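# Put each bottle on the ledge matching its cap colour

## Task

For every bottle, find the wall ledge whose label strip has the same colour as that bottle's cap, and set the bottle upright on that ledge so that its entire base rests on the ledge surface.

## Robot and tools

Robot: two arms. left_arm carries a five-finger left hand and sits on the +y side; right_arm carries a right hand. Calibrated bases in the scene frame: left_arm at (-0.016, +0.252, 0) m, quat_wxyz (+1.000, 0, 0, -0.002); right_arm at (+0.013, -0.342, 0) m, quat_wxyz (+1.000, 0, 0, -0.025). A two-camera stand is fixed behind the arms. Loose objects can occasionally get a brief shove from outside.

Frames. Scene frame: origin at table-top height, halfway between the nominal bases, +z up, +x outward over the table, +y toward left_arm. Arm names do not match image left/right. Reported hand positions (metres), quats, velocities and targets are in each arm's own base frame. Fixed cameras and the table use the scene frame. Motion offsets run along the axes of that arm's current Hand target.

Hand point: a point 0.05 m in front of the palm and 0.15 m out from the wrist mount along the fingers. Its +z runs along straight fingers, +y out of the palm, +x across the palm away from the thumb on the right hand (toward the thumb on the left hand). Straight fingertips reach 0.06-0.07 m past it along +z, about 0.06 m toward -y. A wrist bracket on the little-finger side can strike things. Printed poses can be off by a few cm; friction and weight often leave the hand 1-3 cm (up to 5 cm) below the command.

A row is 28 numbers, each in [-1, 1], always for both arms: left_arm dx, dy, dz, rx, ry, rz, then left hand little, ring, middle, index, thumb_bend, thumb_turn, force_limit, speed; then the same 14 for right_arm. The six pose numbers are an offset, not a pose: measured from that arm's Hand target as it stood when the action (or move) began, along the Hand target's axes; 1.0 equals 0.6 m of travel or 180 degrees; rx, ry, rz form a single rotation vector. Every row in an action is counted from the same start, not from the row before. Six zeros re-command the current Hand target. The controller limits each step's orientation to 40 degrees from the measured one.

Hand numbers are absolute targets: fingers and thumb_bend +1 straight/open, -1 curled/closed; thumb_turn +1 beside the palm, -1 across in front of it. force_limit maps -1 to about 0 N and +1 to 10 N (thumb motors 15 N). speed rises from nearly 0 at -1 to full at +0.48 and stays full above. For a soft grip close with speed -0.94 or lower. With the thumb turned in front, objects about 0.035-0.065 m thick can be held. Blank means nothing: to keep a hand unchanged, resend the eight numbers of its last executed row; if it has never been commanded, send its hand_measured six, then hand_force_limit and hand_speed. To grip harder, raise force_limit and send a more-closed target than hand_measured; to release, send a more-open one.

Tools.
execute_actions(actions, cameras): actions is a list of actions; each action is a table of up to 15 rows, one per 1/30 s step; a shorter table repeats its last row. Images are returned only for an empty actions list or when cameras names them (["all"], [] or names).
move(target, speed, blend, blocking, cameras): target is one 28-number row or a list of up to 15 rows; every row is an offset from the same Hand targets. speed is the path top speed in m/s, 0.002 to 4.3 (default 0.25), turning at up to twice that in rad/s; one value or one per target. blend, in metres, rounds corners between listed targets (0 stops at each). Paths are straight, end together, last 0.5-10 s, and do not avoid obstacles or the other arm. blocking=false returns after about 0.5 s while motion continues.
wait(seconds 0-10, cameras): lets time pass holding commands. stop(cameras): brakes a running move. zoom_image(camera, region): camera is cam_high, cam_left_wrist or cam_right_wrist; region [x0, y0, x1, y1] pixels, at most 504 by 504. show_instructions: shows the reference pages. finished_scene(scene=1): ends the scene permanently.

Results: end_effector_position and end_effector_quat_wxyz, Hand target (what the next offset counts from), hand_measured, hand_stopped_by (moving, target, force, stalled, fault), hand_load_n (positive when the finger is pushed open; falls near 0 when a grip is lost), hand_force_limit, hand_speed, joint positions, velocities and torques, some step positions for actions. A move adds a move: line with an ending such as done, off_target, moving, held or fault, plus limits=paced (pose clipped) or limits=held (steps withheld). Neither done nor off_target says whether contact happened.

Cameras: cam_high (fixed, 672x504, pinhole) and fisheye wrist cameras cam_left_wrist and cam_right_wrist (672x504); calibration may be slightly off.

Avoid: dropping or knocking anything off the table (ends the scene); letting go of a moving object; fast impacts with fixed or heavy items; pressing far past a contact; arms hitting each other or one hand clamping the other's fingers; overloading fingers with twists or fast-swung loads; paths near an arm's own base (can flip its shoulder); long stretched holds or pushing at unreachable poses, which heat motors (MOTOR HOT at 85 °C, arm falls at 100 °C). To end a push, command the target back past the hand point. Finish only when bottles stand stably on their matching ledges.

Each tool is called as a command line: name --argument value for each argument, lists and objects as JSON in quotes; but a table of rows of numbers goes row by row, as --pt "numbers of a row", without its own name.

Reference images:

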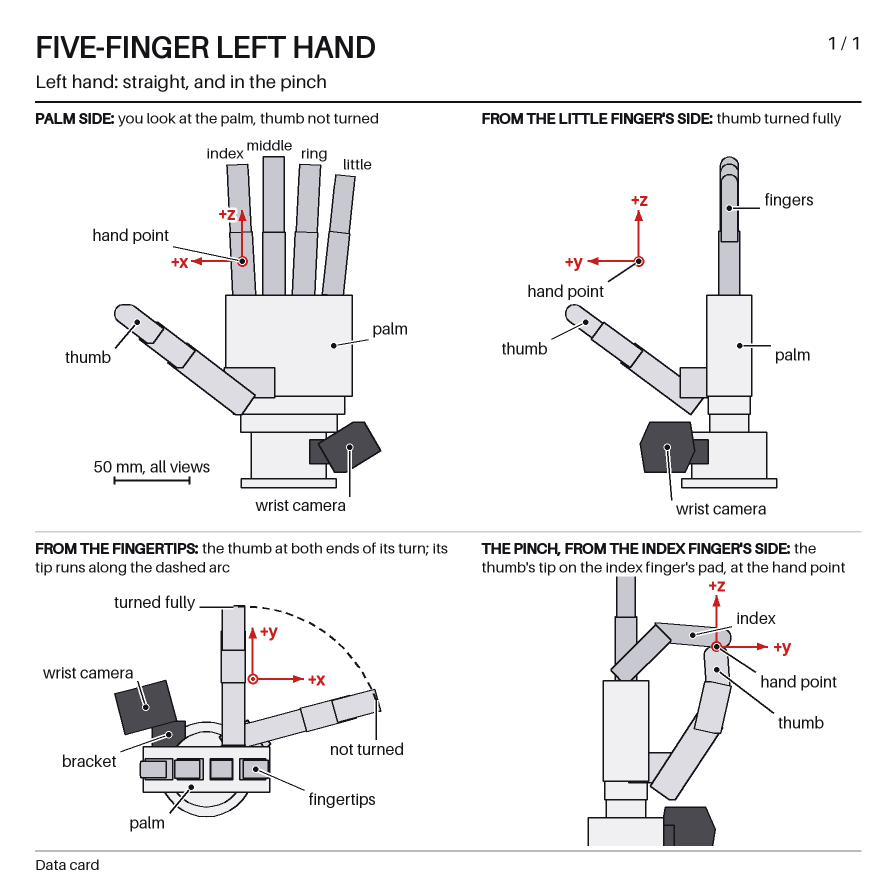

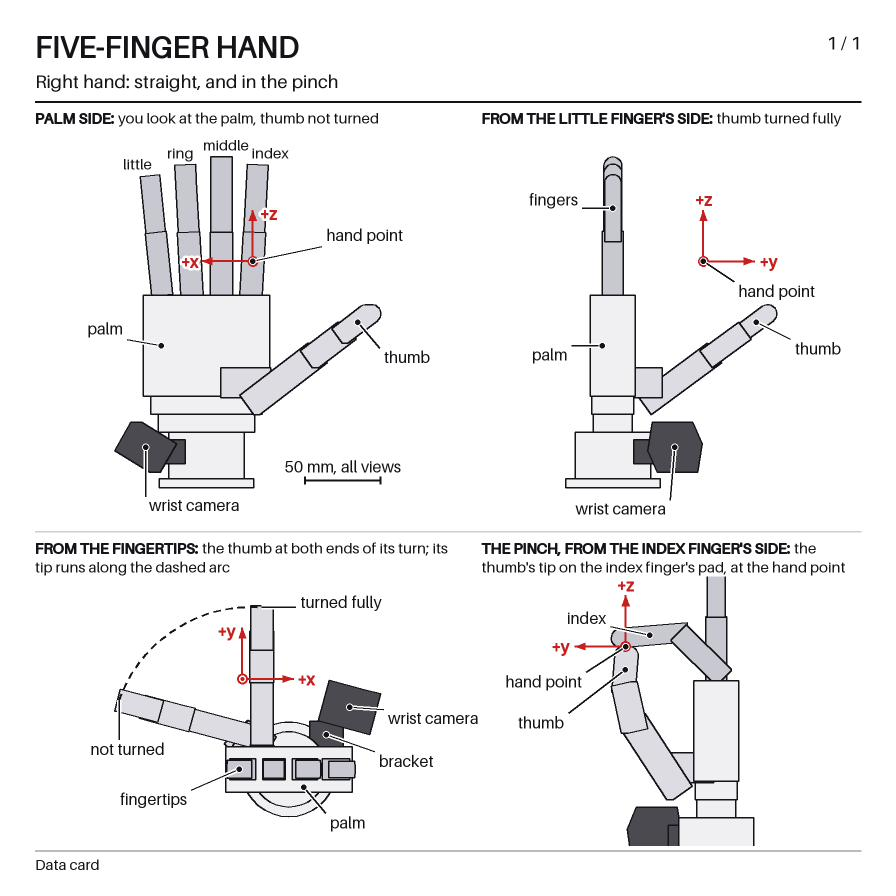

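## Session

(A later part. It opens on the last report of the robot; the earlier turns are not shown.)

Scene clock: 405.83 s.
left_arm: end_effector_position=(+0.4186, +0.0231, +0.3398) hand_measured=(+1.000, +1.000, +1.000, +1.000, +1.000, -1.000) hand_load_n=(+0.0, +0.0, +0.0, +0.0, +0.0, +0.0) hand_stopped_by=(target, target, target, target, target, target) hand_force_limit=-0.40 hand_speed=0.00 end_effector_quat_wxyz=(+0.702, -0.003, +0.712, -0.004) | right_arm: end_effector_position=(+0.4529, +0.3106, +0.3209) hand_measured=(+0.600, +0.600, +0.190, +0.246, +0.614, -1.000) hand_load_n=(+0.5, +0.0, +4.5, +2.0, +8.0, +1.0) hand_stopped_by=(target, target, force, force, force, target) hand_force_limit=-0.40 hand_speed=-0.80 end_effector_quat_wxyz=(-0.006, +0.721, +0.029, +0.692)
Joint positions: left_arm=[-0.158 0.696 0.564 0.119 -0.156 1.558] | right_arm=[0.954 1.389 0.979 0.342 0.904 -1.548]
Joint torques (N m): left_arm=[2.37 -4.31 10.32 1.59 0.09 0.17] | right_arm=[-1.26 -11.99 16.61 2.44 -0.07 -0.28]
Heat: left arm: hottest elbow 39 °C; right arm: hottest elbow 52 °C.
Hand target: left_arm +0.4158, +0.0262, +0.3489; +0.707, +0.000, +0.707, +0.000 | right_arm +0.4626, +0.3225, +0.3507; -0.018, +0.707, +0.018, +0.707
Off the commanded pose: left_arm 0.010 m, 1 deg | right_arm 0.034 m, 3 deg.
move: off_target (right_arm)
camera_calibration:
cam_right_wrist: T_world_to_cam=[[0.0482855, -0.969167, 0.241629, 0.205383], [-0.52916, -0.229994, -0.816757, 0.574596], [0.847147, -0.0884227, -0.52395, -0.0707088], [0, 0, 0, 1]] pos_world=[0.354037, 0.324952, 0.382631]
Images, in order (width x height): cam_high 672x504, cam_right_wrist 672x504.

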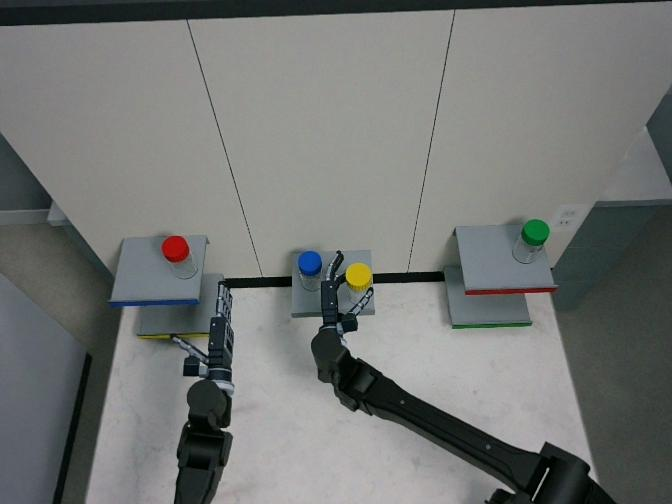

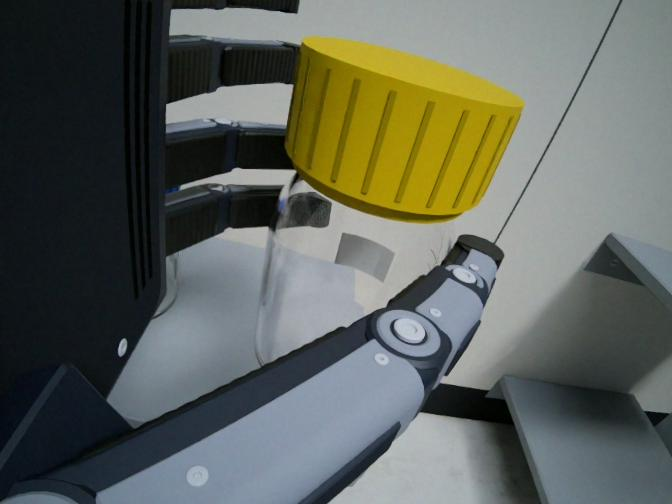

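move --target '[0,-0.03,-0.08,0.389,0,0, 1, 1, 1, 1, 1, -1, -0.4, 0, 0,0,0, 0,0,0, 0.6, 0.6, -1, -1, -1, -1, -0.4, -0.8]' --speed 0.3 --cameras '["all"]'

Scene clock: 430.47 s.
left_arm: end_effector_position=(+0.3661, +0.0030, +0.3177) hand_measured=(+1.000, +1.000, +1.000, +1.000, +1.000, -1.000) hand_load_n=(+0.0, +0.0, +0.0, -0.5, +0.0, +0.5) hand_stopped_by=(target, target, target, target, target, target) hand_force_limit=-0.40 hand_speed=0.00 end_effector_quat_wxyz=(+0.604, +0.312, +0.635, -0.367) | right_arm: end_effector_position=(+0.4529, +0.3106, +0.3209) hand_measured=(+0.600, +0.600, +0.190, +0.246, +0.614, -1.000) hand_load_n=(+0.0, +0.0, +4.5, +2.0, +8.0, +1.5) hand_stopped_by=(target, target, force, force, force, target) hand_force_limit=-0.40 hand_speed=-0.80 end_effector_quat_wxyz=(-0.006, +0.721, +0.029, +0.692)
Joint positions: left_arm=[0.569 0.802 0.573 0.103 1.571 1.607] | right_arm=[0.954 1.389 0.979 0.342 0.904 -1.548]
Joint torques (N m): left_arm=[2.02 -4.66 12.72 1.99 0.22 0.16] | right_arm=[-1.26 -11.99 16.59 2.44 -0.07 -0.28]
Heat: left arm: hottest elbow 39 °C; right arm: hottest elbow 52 °C.
Hand target: left_arm +0.3678, +0.0082, +0.3489; +0.579, +0.406, +0.579, -0.406 | right_arm +0.4626, +0.3225, +0.3507; -0.018, +0.707, +0.018, +0.707
Off the commanded pose: left_arm 0.032 m, 14 deg | right_arm 0.034 m, 3 deg.
joint sent to its limit (left arm) — joint 5 (wrist yaw), upper limit. The joint targets are off in position and orientation.
move: off_target (left_arm, right_arm)
camera_calibration:
cam_left_wrist: T_world_to_cam=[[-0.814915, -0.549308, -0.184864, 0.361366], [-0.171653, 0.533397, -0.828265, 0.320321], [0.553579, -0.643233, -0.528963, 0.0845046], [0, 0, 0, 1]] pos_world=[0.302686, 0.081999, 0.376814]
cam_right_wrist: T_world_to_cam=[[0.0482855, -0.969167, 0.241629, 0.205383], [-0.52916, -0.229994, -0.816757, 0.574596], [0.847147, -0.0884227, -0.52395, -0.0707088], [0, 0, 0, 1]] pos_world=[0.354037, 0.324952, 0.382631]

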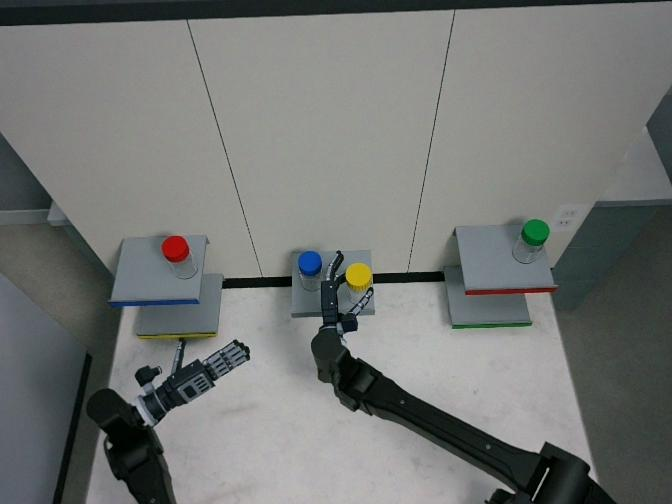

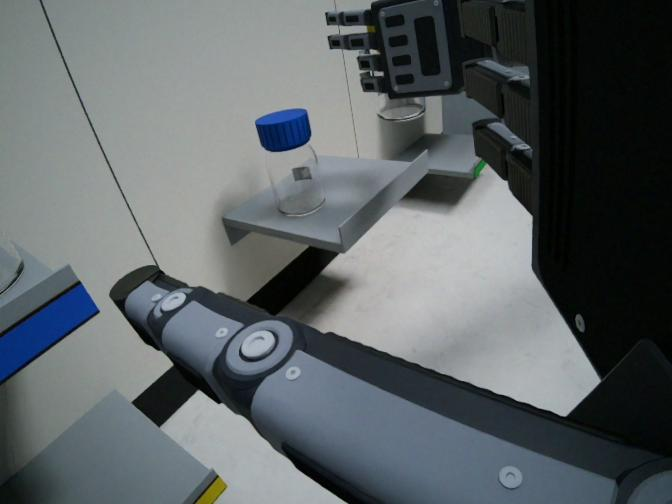

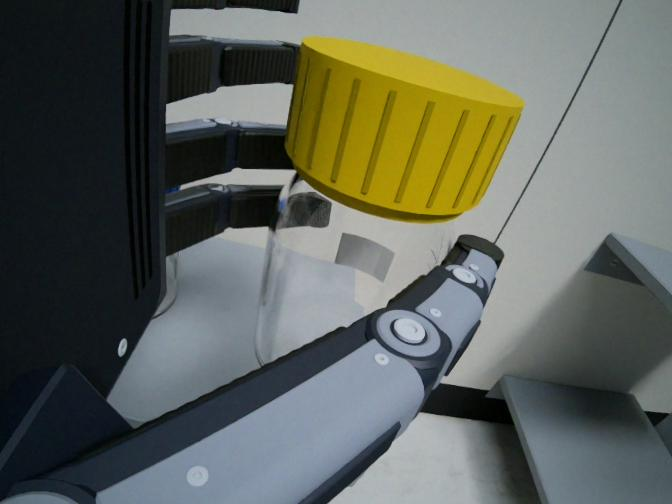

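zoom_image --camera "cam_left_wrist" --region '[200, 0, 500, 260]'

Scaled by 1.680 from the camera's 672x504 image, which has a finer 960x720 frame.

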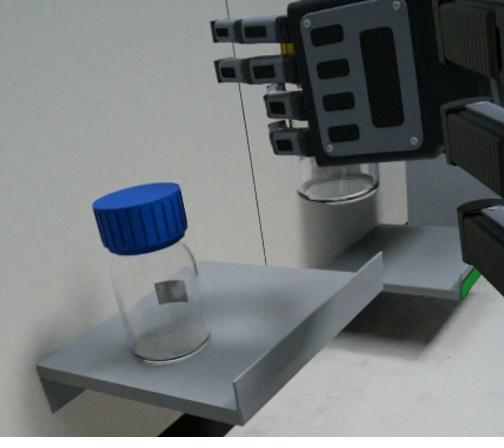

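move --pt "0 0 0 0 0 0 1 1 1 1 1 -1 -0.4 0 0 0 0.0683 0 0 0 0.6 0.6 -1 -1 -1 -1 -0.4 -0.8" --pt "0 0 0 0 0 0 1 1 1 1 1 -1 -0.4 0 -0.085 0 0.0683 0 0 0 0.6 0.6 -1 -1 -1 -1 -0.4 -0.8" --speed 0.1 --cameras '["all"]'

zoom_image --camera "cam_left_wrist" --region '[200, 0, 500, 260]'

Scene clock: 459.43 s.
left_arm: end_effector_position=(+0.3661, +0.0030, +0.3177) hand_measured=(+1.000, +1.000, +1.000, +1.000, +1.000, -1.000) hand_load_n=(+0.0, +0.0, +0.0, +0.0, +0.0, +0.0) hand_stopped_by=(target, target, target, target, target, target) hand_force_limit=-0.40 hand_speed=0.00 end_effector_quat_wxyz=(+0.604, +0.312, +0.635, -0.367) | right_arm: end_effector_position=(+0.4997, +0.3222, +0.2906) hand_measured=(+0.600, +0.600, +0.190, +0.246, +0.614, -1.000) hand_load_n=(+0.0, +0.0, +4.5, +2.0, +7.5, +1.5) hand_stopped_by=(target, target, force, force, force, target) hand_force_limit=-0.40 hand_speed=-0.80 end_effector_quat_wxyz=(-0.016, +0.716, +0.020, +0.698)
Joint positions: left_arm=[0.569 0.802 0.573 0.103 1.571 1.607] | right_arm=[0.888 1.522 1.022 0.463 0.837 -1.548]
Joint torques (N m): left_arm=[2.2 -4.84 12.59 2 0.22 0.14] | right_arm=[-1.32 -14.33 11.55 3.07 -0.1 -0.27]
Heat: left arm: hottest elbow 44 °C; right arm: hottest elbow 54 °C.
Hand target: left_arm +0.3678, +0.0082, +0.3489; +0.579, +0.406, +0.579, -0.406 | right_arm +0.5035, +0.3245, +0.2997; -0.018, +0.707, +0.018, +0.707
Off the commanded pose: left_arm 0.032 m, 14 deg | right_arm 0.010 m, 1 deg.
joint sent to its limit (left arm) — joint 5 (wrist yaw), upper limit. The joint targets are off in position and orientation.
move: off_target (left_arm)
camera_calibration:
cam_left_wrist: T_world_to_cam=[[-0.814915, -0.549308, -0.184864, 0.361366], [-0.171653, 0.533397, -0.828265, 0.320321], [0.553579, -0.643233, -0.528963, 0.0845046], [0, 0, 0, 1]] pos_world=[0.302686, 0.081999, 0.376814]
cam_right_wrist: T_world_to_cam=[[0.046096, -0.975173, 0.216592, 0.231897], [-0.515905, -0.208909, -0.830782, 0.56799], [0.855404, -0.0734454, -0.512727, -0.13733], [0, 0, 0, 1]] pos_world=[0.399813, 0.334712, 0.351236]

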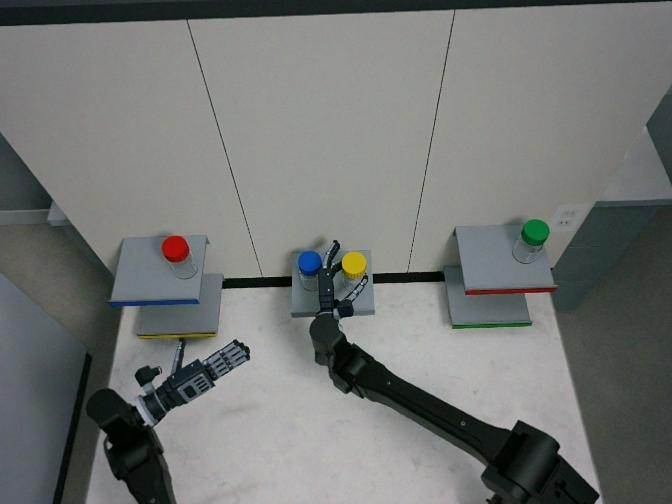

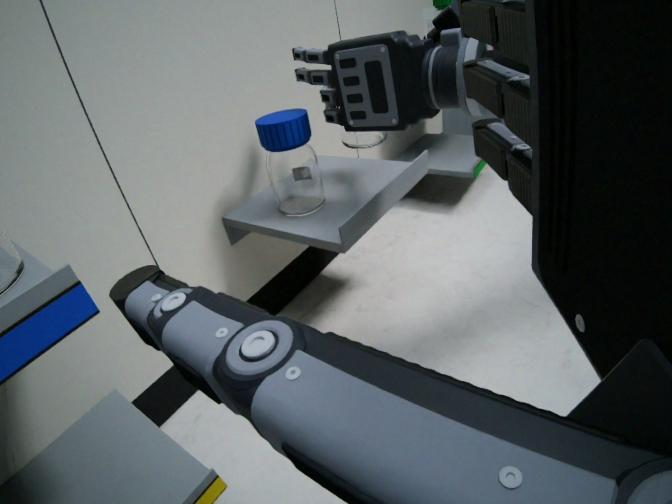

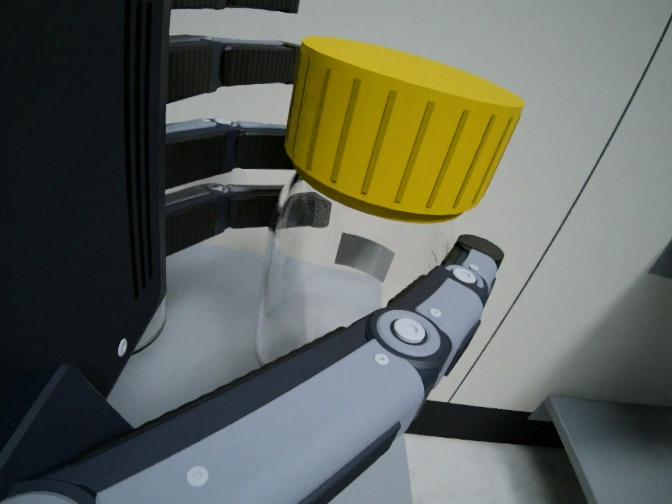

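Scaled by 1.680 from the camera's 672x504 image, which has a finer 960x720 frame.

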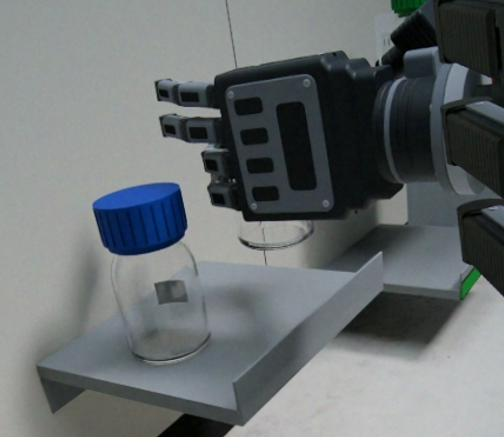

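move --target '[0,0,0,0,0,0, 1, 1, 1, 1, 1, -1, -0.4, 0, -0.055,0.01,0, 0,0,0, 0.6, 0.6, -1, -1, -1, -1, -0.4, -0.8]' --speed 0.08 --cameras '["cam_left_wrist", "cam_right_wrist"]'

zoom_image --camera "cam_left_wrist" --region '[200, 0, 500, 260]'

Scene clock: 469.57 s.
left_arm: end_effector_position=(+0.3661, +0.0030, +0.3177) hand_measured=(+1.000, +1.000, +1.000, +1.000, +1.000, -1.000) hand_load_n=(+0.0, +0.0, +0.0, +0.0, +0.0, +0.0) hand_stopped_by=(target, target, target, target, target, target) hand_force_limit=-0.40 hand_speed=0.00 end_effector_quat_wxyz=(+0.604, +0.312, +0.635, -0.367) | right_arm: end_effector_position=(+0.4972, +0.3202, +0.2582) hand_measured=(+0.600, +0.600, +0.190, +0.246, +0.614, -1.000) hand_load_n=(+0.0, +0.0, +4.5, +2.0, +8.0, +1.5) hand_stopped_by=(target, target, force, force, force, target) hand_force_limit=-0.40 hand_speed=-0.80 end_effector_quat_wxyz=(-0.019, +0.715, +0.022, +0.698)
Joint positions: left_arm=[0.569 0.802 0.573 0.103 1.571 1.607] | right_arm=[0.888 1.559 0.965 0.558 0.829 -1.548]
Joint torques (N m): left_arm=[1.79 -4.54 12.7 1.99 0.2 0.15] | right_arm=[-1.55 -14.39 11.03 3.06 -0.11 -0.27]
Heat: left arm: hottest elbow 44 °C; right arm: hottest elbow 53 °C.
Hand target: left_arm +0.3678, +0.0082, +0.3489; +0.579, +0.406, +0.579, -0.406 | right_arm +0.5038, +0.3185, +0.2667; -0.018, +0.707, +0.018, +0.707
Off the commanded pose: left_arm 0.032 m, 14 deg | right_arm 0.011 m, 1 deg.
joint sent to its limit (left arm) — joint 5 (wrist yaw), upper limit. The joint targets are off in position and orientation.
move: off_target (left_arm, right_arm)
camera_calibration:
cam_left_wrist: T_world_to_cam=[[-0.814915, -0.549308, -0.184864, 0.361366], [-0.171653, 0.533397, -0.828265, 0.320321], [0.553579, -0.643233, -0.528963, 0.0845046], [0, 0, 0, 1]] pos_world=[0.302686, 0.081999, 0.376814]
cam_right_wrist: T_world_to_cam=[[0.0534794, -0.975085, 0.215288, 0.233766], [-0.513672, -0.211747, -0.831447, 0.539323], [0.856318, -0.0661219, -0.512198, -0.154931], [0, 0, 0, 1]] pos_world=[0.397203, 0.331898, 0.318736]
Images, in order (width x height): cam_left_wrist 672x504, cam_right_wrist 672x504.

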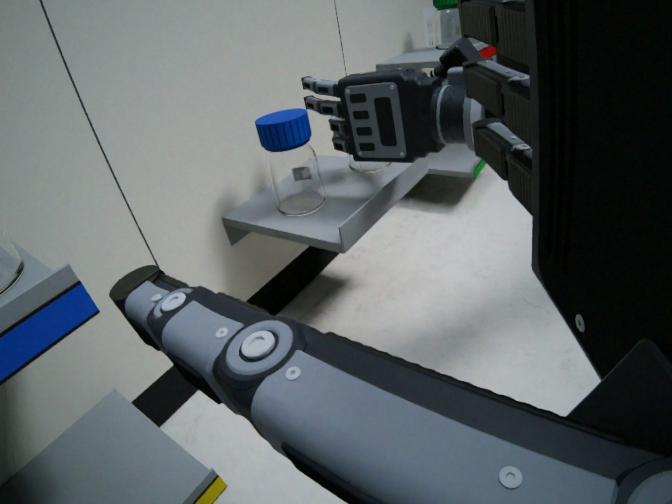

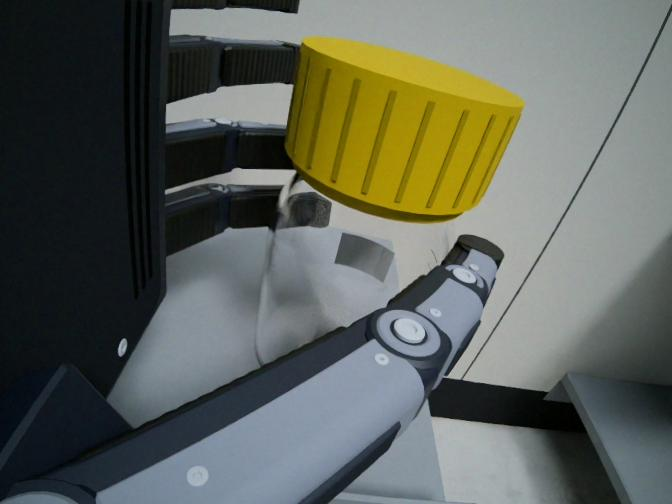

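Scaled by 1.680 from the camera's 672x504 image, which has a finer 960x720 frame.

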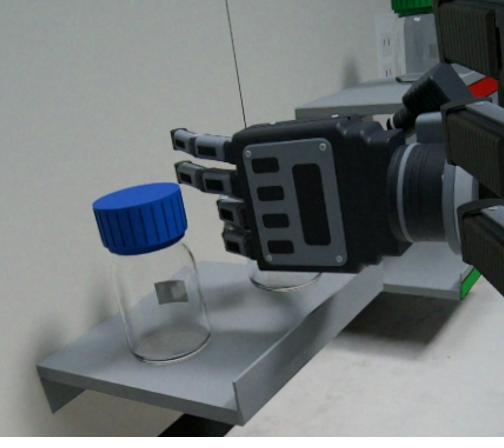

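move --target '[0,0,0,0,0,0, 1, 1, 1, 1, 1, -1, -0.4, 0, -0.0167,0,0, 0,0,0, 0.6, 0.6, -1, -1, -1, -1, -0.4, -0.8]' --speed 0.05 --cameras '["cam_left_wrist", "cam_right_wrist"]'

zoom_image --camera "cam_left_wrist" --region '[200, 0, 500, 260]'

Scene clock: 476.87 s.
left_arm: end_effector_position=(+0.3661, +0.0030, +0.3177) hand_measured=(+1.000, +1.000, +1.000, +1.000, +1.000, -1.000) hand_load_n=(+0.0, +0.0, +0.0, +0.0, +0.0, +0.5) hand_stopped_by=(target, target, target, target, target, target) hand_force_limit=-0.40 hand_speed=0.00 end_effector_quat_wxyz=(+0.604, +0.312, +0.635, -0.367) | right_arm: end_effector_position=(+0.4972, +0.3202, +0.2501) hand_measured=(+0.600, +0.600, +0.190, +0.246, +0.614, -1.000) hand_load_n=(+0.5, +0.0, +4.5, +2.0, +8.0, +1.5) hand_stopped_by=(target, target, force, force, force, target) hand_force_limit=-0.40 hand_speed=-0.80 end_effector_quat_wxyz=(-0.020, +0.715, +0.022, +0.699)
Joint positions: left_arm=[0.569 0.802 0.573 0.103 1.571 1.607] | right_arm=[0.888 1.573 0.954 0.586 0.829 -1.548]
Joint torques (N m): left_arm=[2.49 -4.37 12.7 2 0.21 0.15] | right_arm=[-1.61 -14.15 10.73 3.06 -0.11 -0.27]
Heat: left arm: hottest elbow 45 °C; right arm: hottest elbow 53 °C.
Hand target: left_arm +0.3678, +0.0082, +0.3489; +0.579, +0.406, +0.579, -0.406 | right_arm +0.5038, +0.3185, +0.2567; -0.018, +0.707, +0.018, +0.707
Off the commanded pose: left_arm 0.032 m, 14 deg | right_arm 0.009 m, 1 deg.
joint sent to its limit (left arm) — joint 5 (wrist yaw), upper limit. The joint targets are off in position and orientation.
move: off_target (left_arm)
camera_calibration:
cam_left_wrist: T_world_to_cam=[[-0.814915, -0.549308, -0.184864, 0.361366], [-0.171653, 0.533397, -0.828265, 0.320321], [0.553579, -0.643233, -0.528963, 0.0845046], [0, 0, 0, 1]] pos_world=[0.302686, 0.081999, 0.376814]
cam_right_wrist: T_world_to_cam=[[0.0530232, -0.975598, 0.213064, 0.236402], [-0.512052, -0.209741, -0.832953, 0.531485], [0.857316, -0.0649342, -0.510678, -0.16037], [0, 0, 0, 1]] pos_world=[0.3971, 0.331694, 0.310436]
Images, in order (width x height): cam_left_wrist 672x504, cam_right_wrist 672x504.

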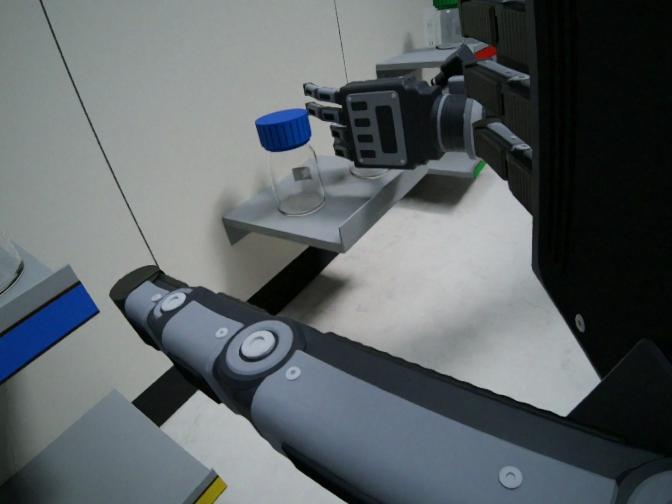

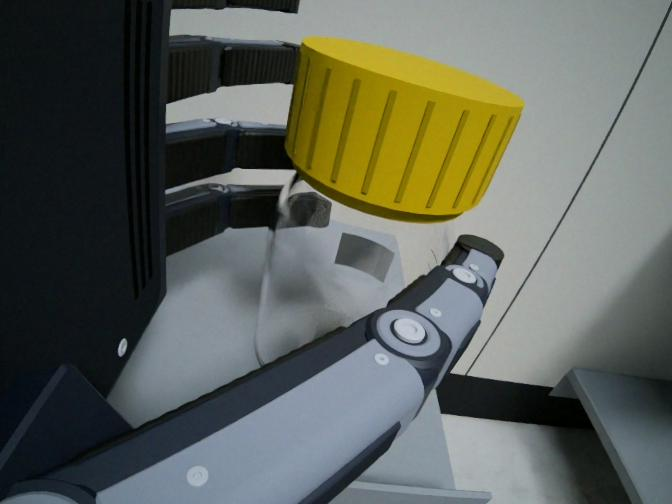

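Scaled by 1.680 from the camera's 672x504 image, which has a finer 960x720 frame.

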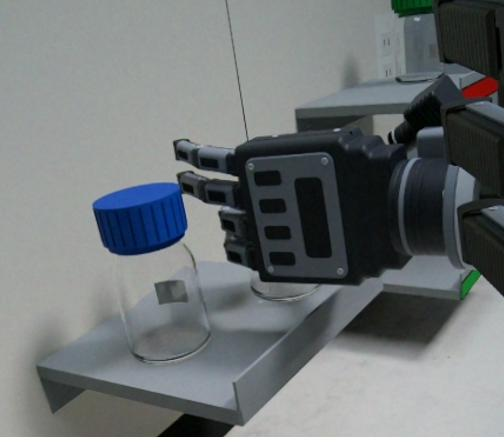

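move --target '[0,0,0,0,0,0, 1, 1, 1, 1, 1, -1, -0.4, 0, -0.009,0,0, 0,0,0, 0.6, 0.6, -1, -1, -1, -1, -0.4, -0.8]' --speed 0.05 --cameras '["cam_left_wrist", "cam_right_wrist"]'

zoom_image --camera "cam_left_wrist" --region '[250, 80, 450, 250]'

Scene clock: 486.30 s.
left_arm: end_effector_position=(+0.3661, +0.0030, +0.3177) hand_measured=(+1.000, +1.000, +1.000, +1.000, +1.000, -1.000) hand_load_n=(+0.0, +0.0, +0.0, +0.0, +0.0, +0.0) hand_stopped_by=(target, target, target, target, target, target) hand_force_limit=-0.40 hand_speed=0.00 end_effector_quat_wxyz=(+0.604, +0.312, +0.635, -0.367) | right_arm: end_effector_position=(+0.4976, +0.3206, +0.2505) hand_measured=(+0.600, +0.600, +0.190, +0.246, +0.614, -1.000) hand_load_n=(+0.0, +0.0, +4.5, +2.0, +7.5, +1.0) hand_stopped_by=(target, target, force, force, force, target) hand_force_limit=-0.40 hand_speed=-0.80 end_effector_quat_wxyz=(-0.023, +0.712, +0.019, +0.702)
Joint positions: left_arm=[0.569 0.802 0.573 0.103 1.571 1.607] | right_arm=[0.888 1.576 0.953 0.603 0.829 -1.55]
Joint torques (N m): left_arm=[2.32 -4.42 12.62 1.99 0.2 0.14] | right_arm=[-1.55 -13.8 10.33 3 -0.11 -0.26]
Heat: left arm: hottest elbow 46 °C; right arm: hottest elbow 51 °C.
Hand target: left_arm +0.3678, +0.0082, +0.3489; +0.579, +0.406, +0.579, -0.406 | right_arm +0.5038, +0.3185, +0.2513; -0.018, +0.707, +0.018, +0.707
Off the commanded pose: left_arm 0.032 m, 14 deg | right_arm 0.007 m, 1 deg.
joint sent to its limit (left arm) — joint 5 (wrist yaw), upper limit. The joint targets are off in position and orientation.
move: off_target (left_arm)
camera_calibration:
cam_left_wrist: T_world_to_cam=[[-0.814915, -0.549308, -0.184864, 0.361366], [-0.171653, 0.533397, -0.828265, 0.320321], [0.553579, -0.643233, -0.528963, 0.0845046], [0, 0, 0, 1]] pos_world=[0.302686, 0.081999, 0.376814]
cam_right_wrist: T_world_to_cam=[[0.05142, -0.977263, 0.205702, 0.239913], [-0.50554, -0.203106, -0.838557, 0.528208], [0.86127, -0.0608721, -0.504489, -0.165216], [0, 0, 0, 1]] pos_world=[0.396989, 0.331683, 0.310232]
Images, in order (width x height): cam_left_wrist 672x504, cam_right_wrist 672x504.

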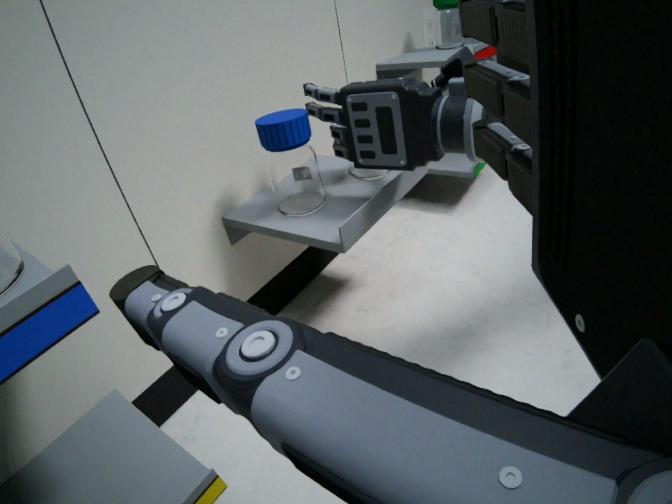

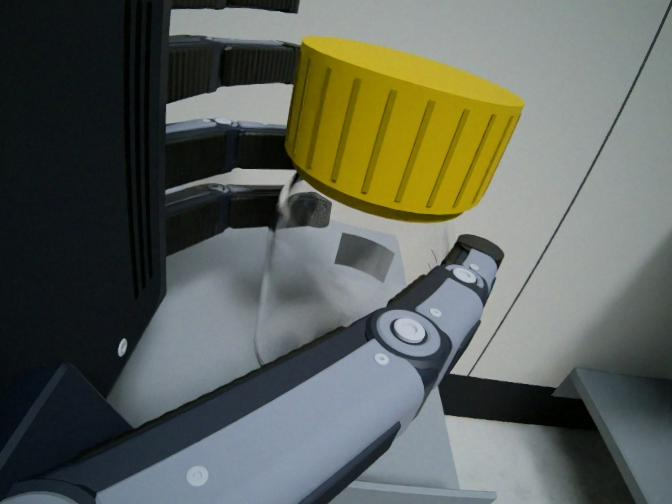

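Scaled by 2.520 from the camera's 672x504 image, which has a finer 960x720 frame.

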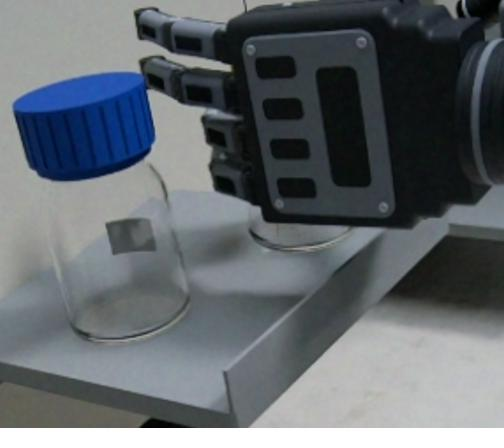

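move --target '[0,0,0,0,0,0, 1, 1, 1, 1, 1, -1, -0.4, 0, -0.009,0,0, 0,0,0, 0.6, 0.6, -1, -1, -1, -1, -0.4, -0.8]' --speed 0.05 --cameras '["cam_left_wrist", "cam_right_wrist"]'

zoom_image --camera "cam_left_wrist" --region '[250, 80, 450, 250]'

Scene clock: 492.60 s.
left_arm: end_effector_position=(+0.3661, +0.0030, +0.3177) hand_measured=(+1.000, +1.000, +1.000, +1.000, +1.000, -1.000) hand_load_n=(+0.0, +0.0, +0.0, +0.0, +0.0, +0.5) hand_stopped_by=(target, target, target, target, target, target) hand_force_limit=-0.40 hand_speed=0.00 end_effector_quat_wxyz=(+0.604, +0.312, +0.635, -0.367) | right_arm: end_effector_position=(+0.4976, +0.3205, +0.2491) hand_measured=(+0.600, +0.600, +0.190, +0.246, +0.614, -1.000) hand_load_n=(+0.0, +0.0, +4.5, +2.0, +8.0, +0.0) hand_stopped_by=(target, target, force, force, force, target) hand_force_limit=-0.40 hand_speed=-0.80 end_effector_quat_wxyz=(-0.024, +0.710, +0.018, +0.704)
Joint positions: left_arm=[0.569 0.802 0.573 0.103 1.571 1.607] | right_arm=[0.888 1.58 0.948 0.621 0.829 -1.554]
Joint torques (N m): left_arm=[2.02 -4.78 12.7 2 0.2 0.16] | right_arm=[-1.55 -13.27 10.06 2.88 -0.12 -0.21]
Heat: left arm: hottest elbow 46 °C; right arm: hottest elbow 51 °C.
Hand target: left_arm +0.3678, +0.0082, +0.3489; +0.579, +0.406, +0.579, -0.406 | right_arm +0.5038, +0.3185, +0.2459; -0.018, +0.707, +0.018, +0.707
Off the commanded pose: left_arm 0.032 m, 14 deg | right_arm 0.007 m, 1 deg.
joint sent to its limit (left arm) — joint 5 (wrist yaw), upper limit. The joint targets are off in position and orientation.
move: off_target (left_arm)
camera_calibration:
cam_left_wrist: T_world_to_cam=[[-0.814915, -0.549308, -0.184864, 0.361366], [-0.171653, 0.533397, -0.828265, 0.320321], [0.553579, -0.643233, -0.528963, 0.0845046], [0, 0, 0, 1]] pos_world=[0.302686, 0.081999, 0.376814]
cam_right_wrist: T_world_to_cam=[[0.0501913, -0.977777, 0.20355, 0.241366], [-0.500386, -0.201001, -0.842148, 0.524672], [0.864347, -0.059585, -0.499354, -0.169211], [0, 0, 0, 1]] pos_world=[0.39668, 0.331379, 0.308225]
Images, in order (width x height): cam_left_wrist 672x504, cam_right_wrist 672x504.

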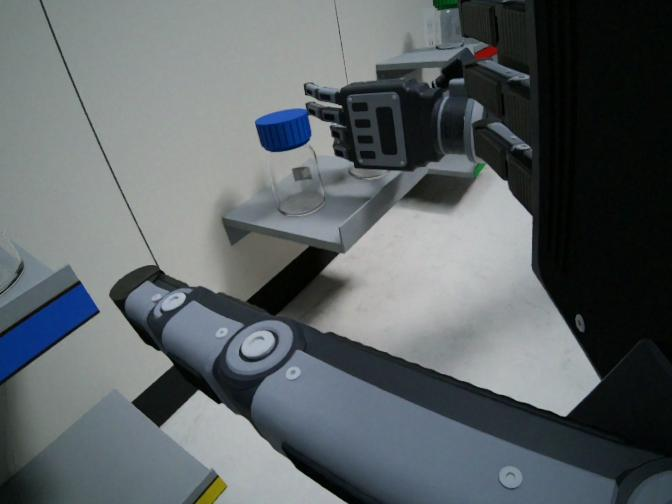

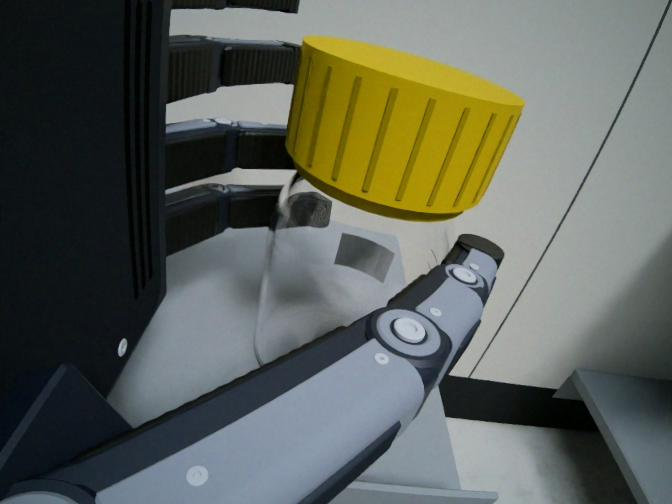

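Scaled by 2.520 from the camera's 672x504 image, which has a finer 960x720 frame.

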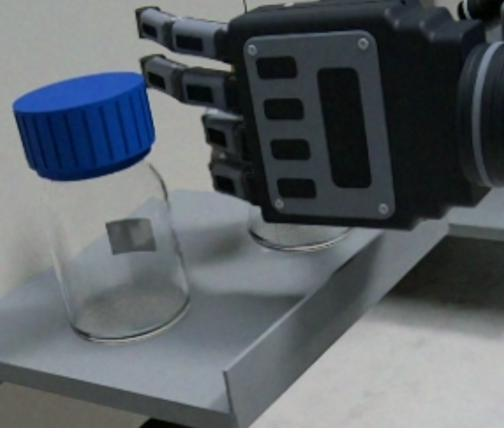

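move --target '[0,0,0,0,0,0, 1, 1, 1, 1, 1, -1, -0.4, 0, 0,0,0, 0,0,0, 0.7, 0.7, 0.7, 0.7, 1, -1, -0.4, -0.7]' --speed 0.05 --cameras '["cam_left_wrist", "cam_right_wrist"]'

zoom_image --camera "cam_left_wrist" --region '[250, 80, 450, 250]'

Scene clock: 500.67 s.
left_arm: end_effector_position=(+0.3661, +0.0030, +0.3177) hand_measured=(+1.000, +1.000, +1.000, +1.000, +1.000, -1.000) hand_load_n=(+0.0, +0.0, +0.0, +0.0, +0.0, +0.0) hand_stopped_by=(target, target, target, target, target, target) hand_force_limit=-0.40 hand_speed=0.00 end_effector_quat_wxyz=(+0.604, +0.312, +0.635, -0.367) | right_arm: end_effector_position=(+0.4981, +0.3197, +0.2497) hand_measured=(+0.700, +0.700, +0.700, +0.700, +1.000, -1.000) hand_load_n=(+0.0, +0.0, +0.0, +0.0, +0.0, +0.5) hand_stopped_by=(target, target, target, target, target, target) hand_force_limit=-0.40 hand_speed=-0.70 end_effector_quat_wxyz=(-0.024, +0.709, +0.017, +0.705)
Joint positions: left_arm=[0.569 0.802 0.573 0.103 1.571 1.607] | right_arm=[0.887 1.58 0.948 0.624 0.829 -1.556]
Joint torques (N m): left_arm=[2.14 -4.54 12.62 1.95 0.18 0.14] | right_arm=[-1.55 -13.27 10.04 2.77 -0.11 -0.19]
Heat: left arm: hottest elbow 46 °C; right arm: hottest elbow 50 °C.
Hand target: left_arm +0.3678, +0.0082, +0.3489; +0.579, +0.406, +0.579, -0.406 | right_arm +0.5038, +0.3185, +0.2459; -0.018, +0.707, +0.018, +0.707
Off the commanded pose: left_arm 0.032 m, 14 deg | right_arm 0.007 m, 1 deg.
joint sent to its limit (left arm) — joint 5 (wrist yaw), upper limit. The joint targets are off in position and orientation.
move: off_target (left_arm)
camera_calibration:
cam_left_wrist: T_world_to_cam=[[-0.814915, -0.549308, -0.184864, 0.361366], [-0.171653, 0.533397, -0.828265, 0.320321], [0.553579, -0.643233, -0.528963, 0.0845046], [0, 0, 0, 1]] pos_world=[0.302686, 0.081999, 0.376814]
cam_right_wrist: T_world_to_cam=[[0.0483687, -0.978035, 0.202753, 0.241636], [-0.499041, -0.199502, -0.843301, 0.524392], [0.865227, -0.060393, -0.497729, -0.169982], [0, 0, 0, 1]] pos_world=[0.397079, 0.33068, 0.308623]
Images, in order (width x height): cam_left_wrist 672x504, cam_right_wrist 672x504.

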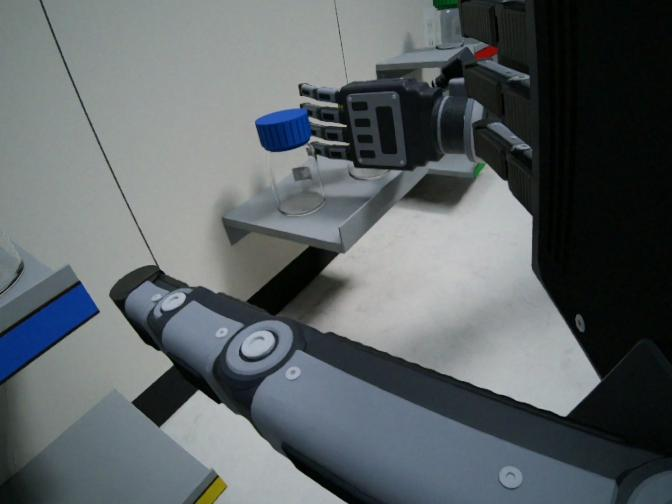

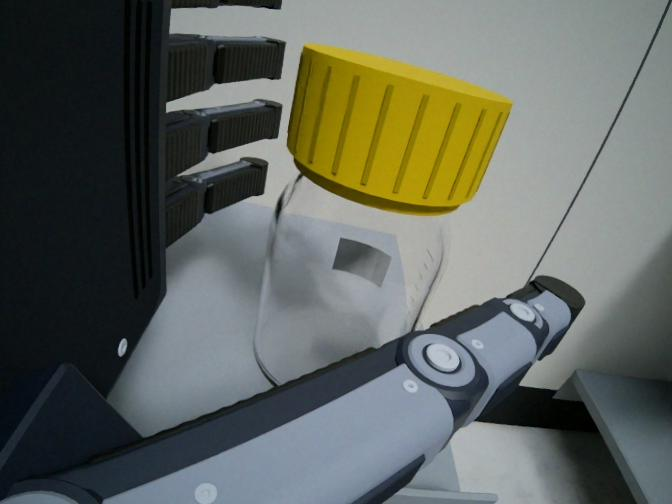

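Scaled by 2.520 from the camera's 672x504 image, which has a finer 960x720 frame.

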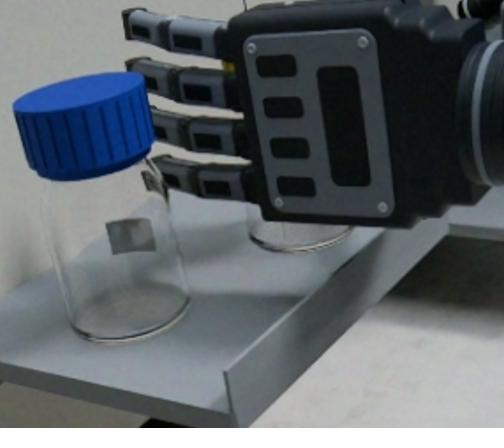

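move --pt "0.0317 -0.003 0.066 -0.389 0 0 1 1 1 1 1 -1 -0.4 0 0.045 0 -0.26 0 0 0 0.7 0.7 0.7 0.7 1 -1 -0.4 -0.7" --pt "0.0817 -0.1365 0.4825 -0.389 0 0 1 1 1 1 1 -1 -0.4 0 0.215 0.663 -0.273 0 0 0 1 1 1 1 1 -1 -0.4 -0.7" --speed 0.2 --cameras '["all"]'

Scene clock: 528.00 s.
left_arm: end_effector_position=(+0.3838, -0.2784, +0.2794) hand_measured=(+1.000, +1.000, +1.000, +1.000, +1.000, -1.000) hand_load_n=(+0.0, +0.0, +0.0, -0.5, +0.0, +0.0) hand_stopped_by=(target, target, target, target, target, target) hand_force_limit=-0.40 hand_speed=0.00 end_effector_quat_wxyz=(+0.696, +0.019, +0.718, +0.017) | right_arm: end_effector_position=(+0.3562, -0.0855, +0.3438) hand_measured=(+1.000, +1.000, +1.000, +1.000, +1.000, -1.000) hand_load_n=(+0.0, +0.0, +0.0, +0.0, +0.0, +0.5) hand_stopped_by=(target, target, target, target, target, target) hand_force_limit=-0.40 hand_speed=-0.70 end_effector_quat_wxyz=(-0.020, +0.721, +0.014, +0.693)
Joint positions: left_arm=[-1.059 1.304 0.766 0.473 -1.056 1.566] | right_arm=[-0.212 0.447 0.526 -0.12 -0.26 -1.573]
Joint torques (N m): left_arm=[0.44 -9.05 12.51 2.63 -0.2 0.07] | right_arm=[-1.49 0.62 16.95 2.14 -0.14 -0.03]
Heat: left arm: hottest elbow 47 °C; right arm: hottest elbow 49 °C.
Hand target: left_arm +0.3896, -0.2918, +0.2999; +0.707, +0.000, +0.707, +0.000 | right_arm +0.3601, -0.0870, +0.3749; -0.018, +0.707, +0.018, +0.707
Off the commanded pose: left_arm 0.025 m, 3 deg | right_arm 0.031 m, 2 deg.
move: off_target (left_arm, right_arm); target 2's new numbers were sent with right_arm's hand 0.031 m and 2 deg from that target
camera_calibration:
cam_left_wrist: T_world_to_cam=[[0.0128791, -0.946838, -0.321452, -0.176113], [-0.566741, 0.257942, -0.782477, 0.503845], [0.823795, 0.192258, -0.53329, 0.00347421], [0, 0, 0, 1]] pos_world=[0.284956, -0.297381, 0.339488]
cam_right_wrist: T_world_to_cam=[[0.0463597, -0.977975, 0.203508, -0.166355], [-0.528681, -0.196877, -0.825673, 0.456882], [0.847554, -0.069313, -0.526164, -0.00953388], [0, 0, 0, 1]] pos_world=[0.257337, -0.0734021, 0.406073]

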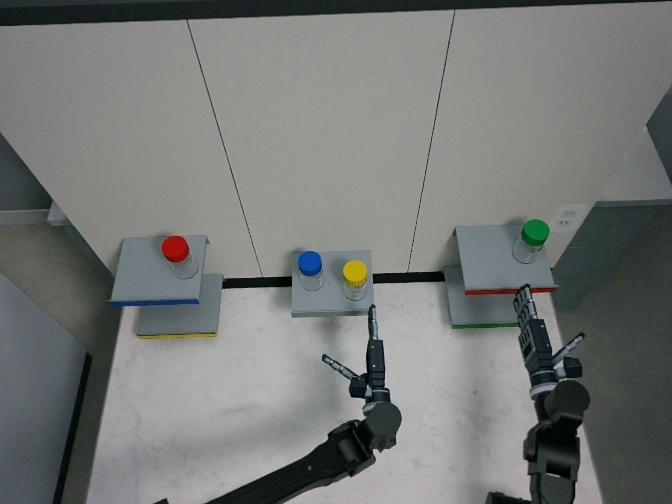

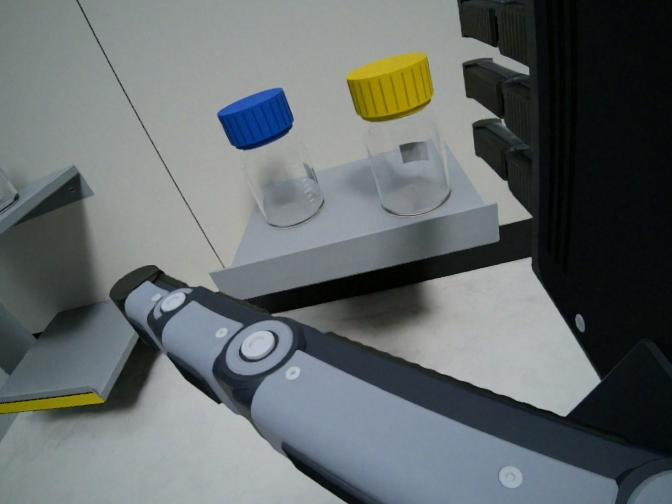

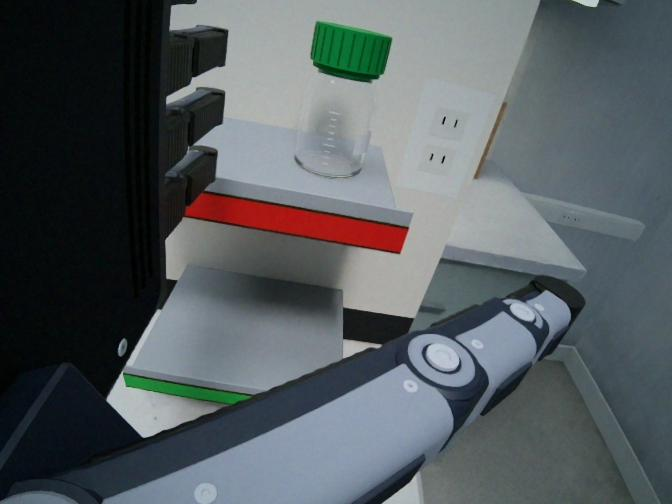

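move --target '[0.025,-0.028,0.16,0,0,0, 1, 1, 1, 1, 1, -1, -0.4, 0, 0.02,0,0.2, 0,0,0, 1, 1, 1, 1, 1, -1, -0.4, -0.7]' --speed 0.12 --cameras '["all"]'

Scene clock: 542.60 s.
left_arm: end_effector_position=(+0.4741, -0.2991, +0.2643) hand_measured=(+1.000, +1.000, +1.000, +1.000, +1.000, -1.000) hand_load_n=(+0.0, +0.0, +0.0, +0.0, +0.0, +0.5) hand_stopped_by=(target, target, target, target, target, target) hand_force_limit=-0.40 hand_speed=0.00 end_effector_quat_wxyz=(+0.693, +0.017, +0.720, +0.014) | right_arm: end_effector_position=(+0.4687, -0.0826, +0.3489) hand_measured=(+1.000, +1.000, +1.000, +1.000, +1.000, -1.000) hand_load_n=(+0.0, +0.0, +0.0, +0.0, +0.0, +0.0) hand_stopped_by=(target, target, target, target, target, target) hand_force_limit=-0.40 hand_speed=-0.70 end_effector_quat_wxyz=(-0.020, +0.730, +0.014, +0.683)
Joint positions: left_arm=[-0.907 1.499 0.921 0.516 -0.902 1.566] | right_arm=[-0.115 0.858 0.692 0.098 -0.163 -1.573]
Joint torques (N m): left_arm=[2.02 -12.1 12.27 2.73 0.05 0.09] | right_arm=[-0.5 -4.13 17.05 3.14 0.17 -0.03]
Heat: left arm: hottest elbow 45 °C; right arm: hottest elbow 55 °C.
Hand target: left_arm +0.4856, -0.3087, +0.2849; +0.707, +0.000, +0.707, +0.000 | right_arm +0.4800, -0.0810, +0.3868; -0.018, +0.707, +0.018, +0.707
Off the commanded pose: left_arm 0.025 m, 3 deg | right_arm 0.040 m, 4 deg.
move: off_target (left_arm, right_arm)
camera_calibration:
cam_left_wrist: T_world_to_cam=[[0.00815622, -0.949385, -0.314008, -0.202145], [-0.571033, 0.25336, -0.780852, 0.548788], [0.820887, 0.185678, -0.540064, -0.073744], [0, 0, 0, 1]] pos_world=[0.37556, -0.317261, 0.325221]
cam_right_wrist: T_world_to_cam=[[0.0521319, -0.977835, 0.202785, -0.172246], [-0.551599, -0.19747, -0.810397, 0.526477], [0.832479, -0.0696087, -0.549667, -0.0867233], [0, 0, 0, 1]] pos_world=[0.371579, -0.0705012, 0.413916]

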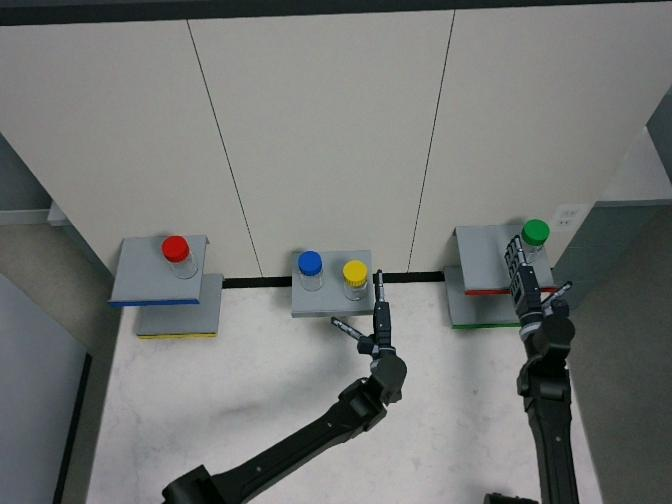

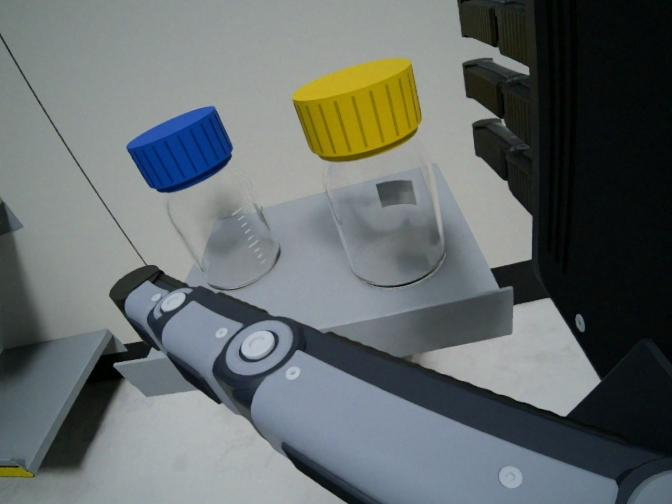

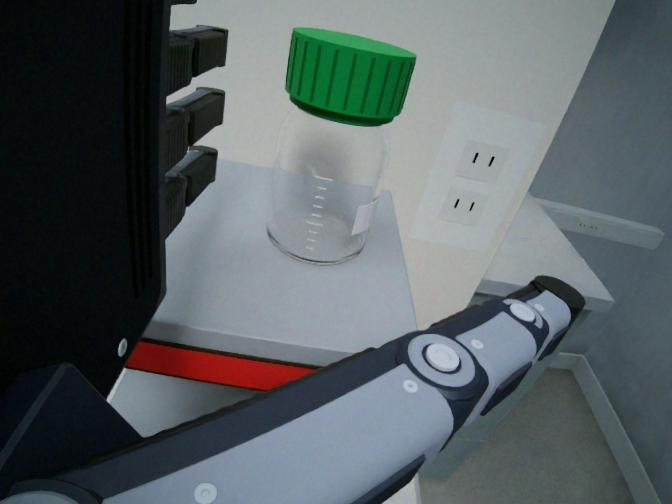

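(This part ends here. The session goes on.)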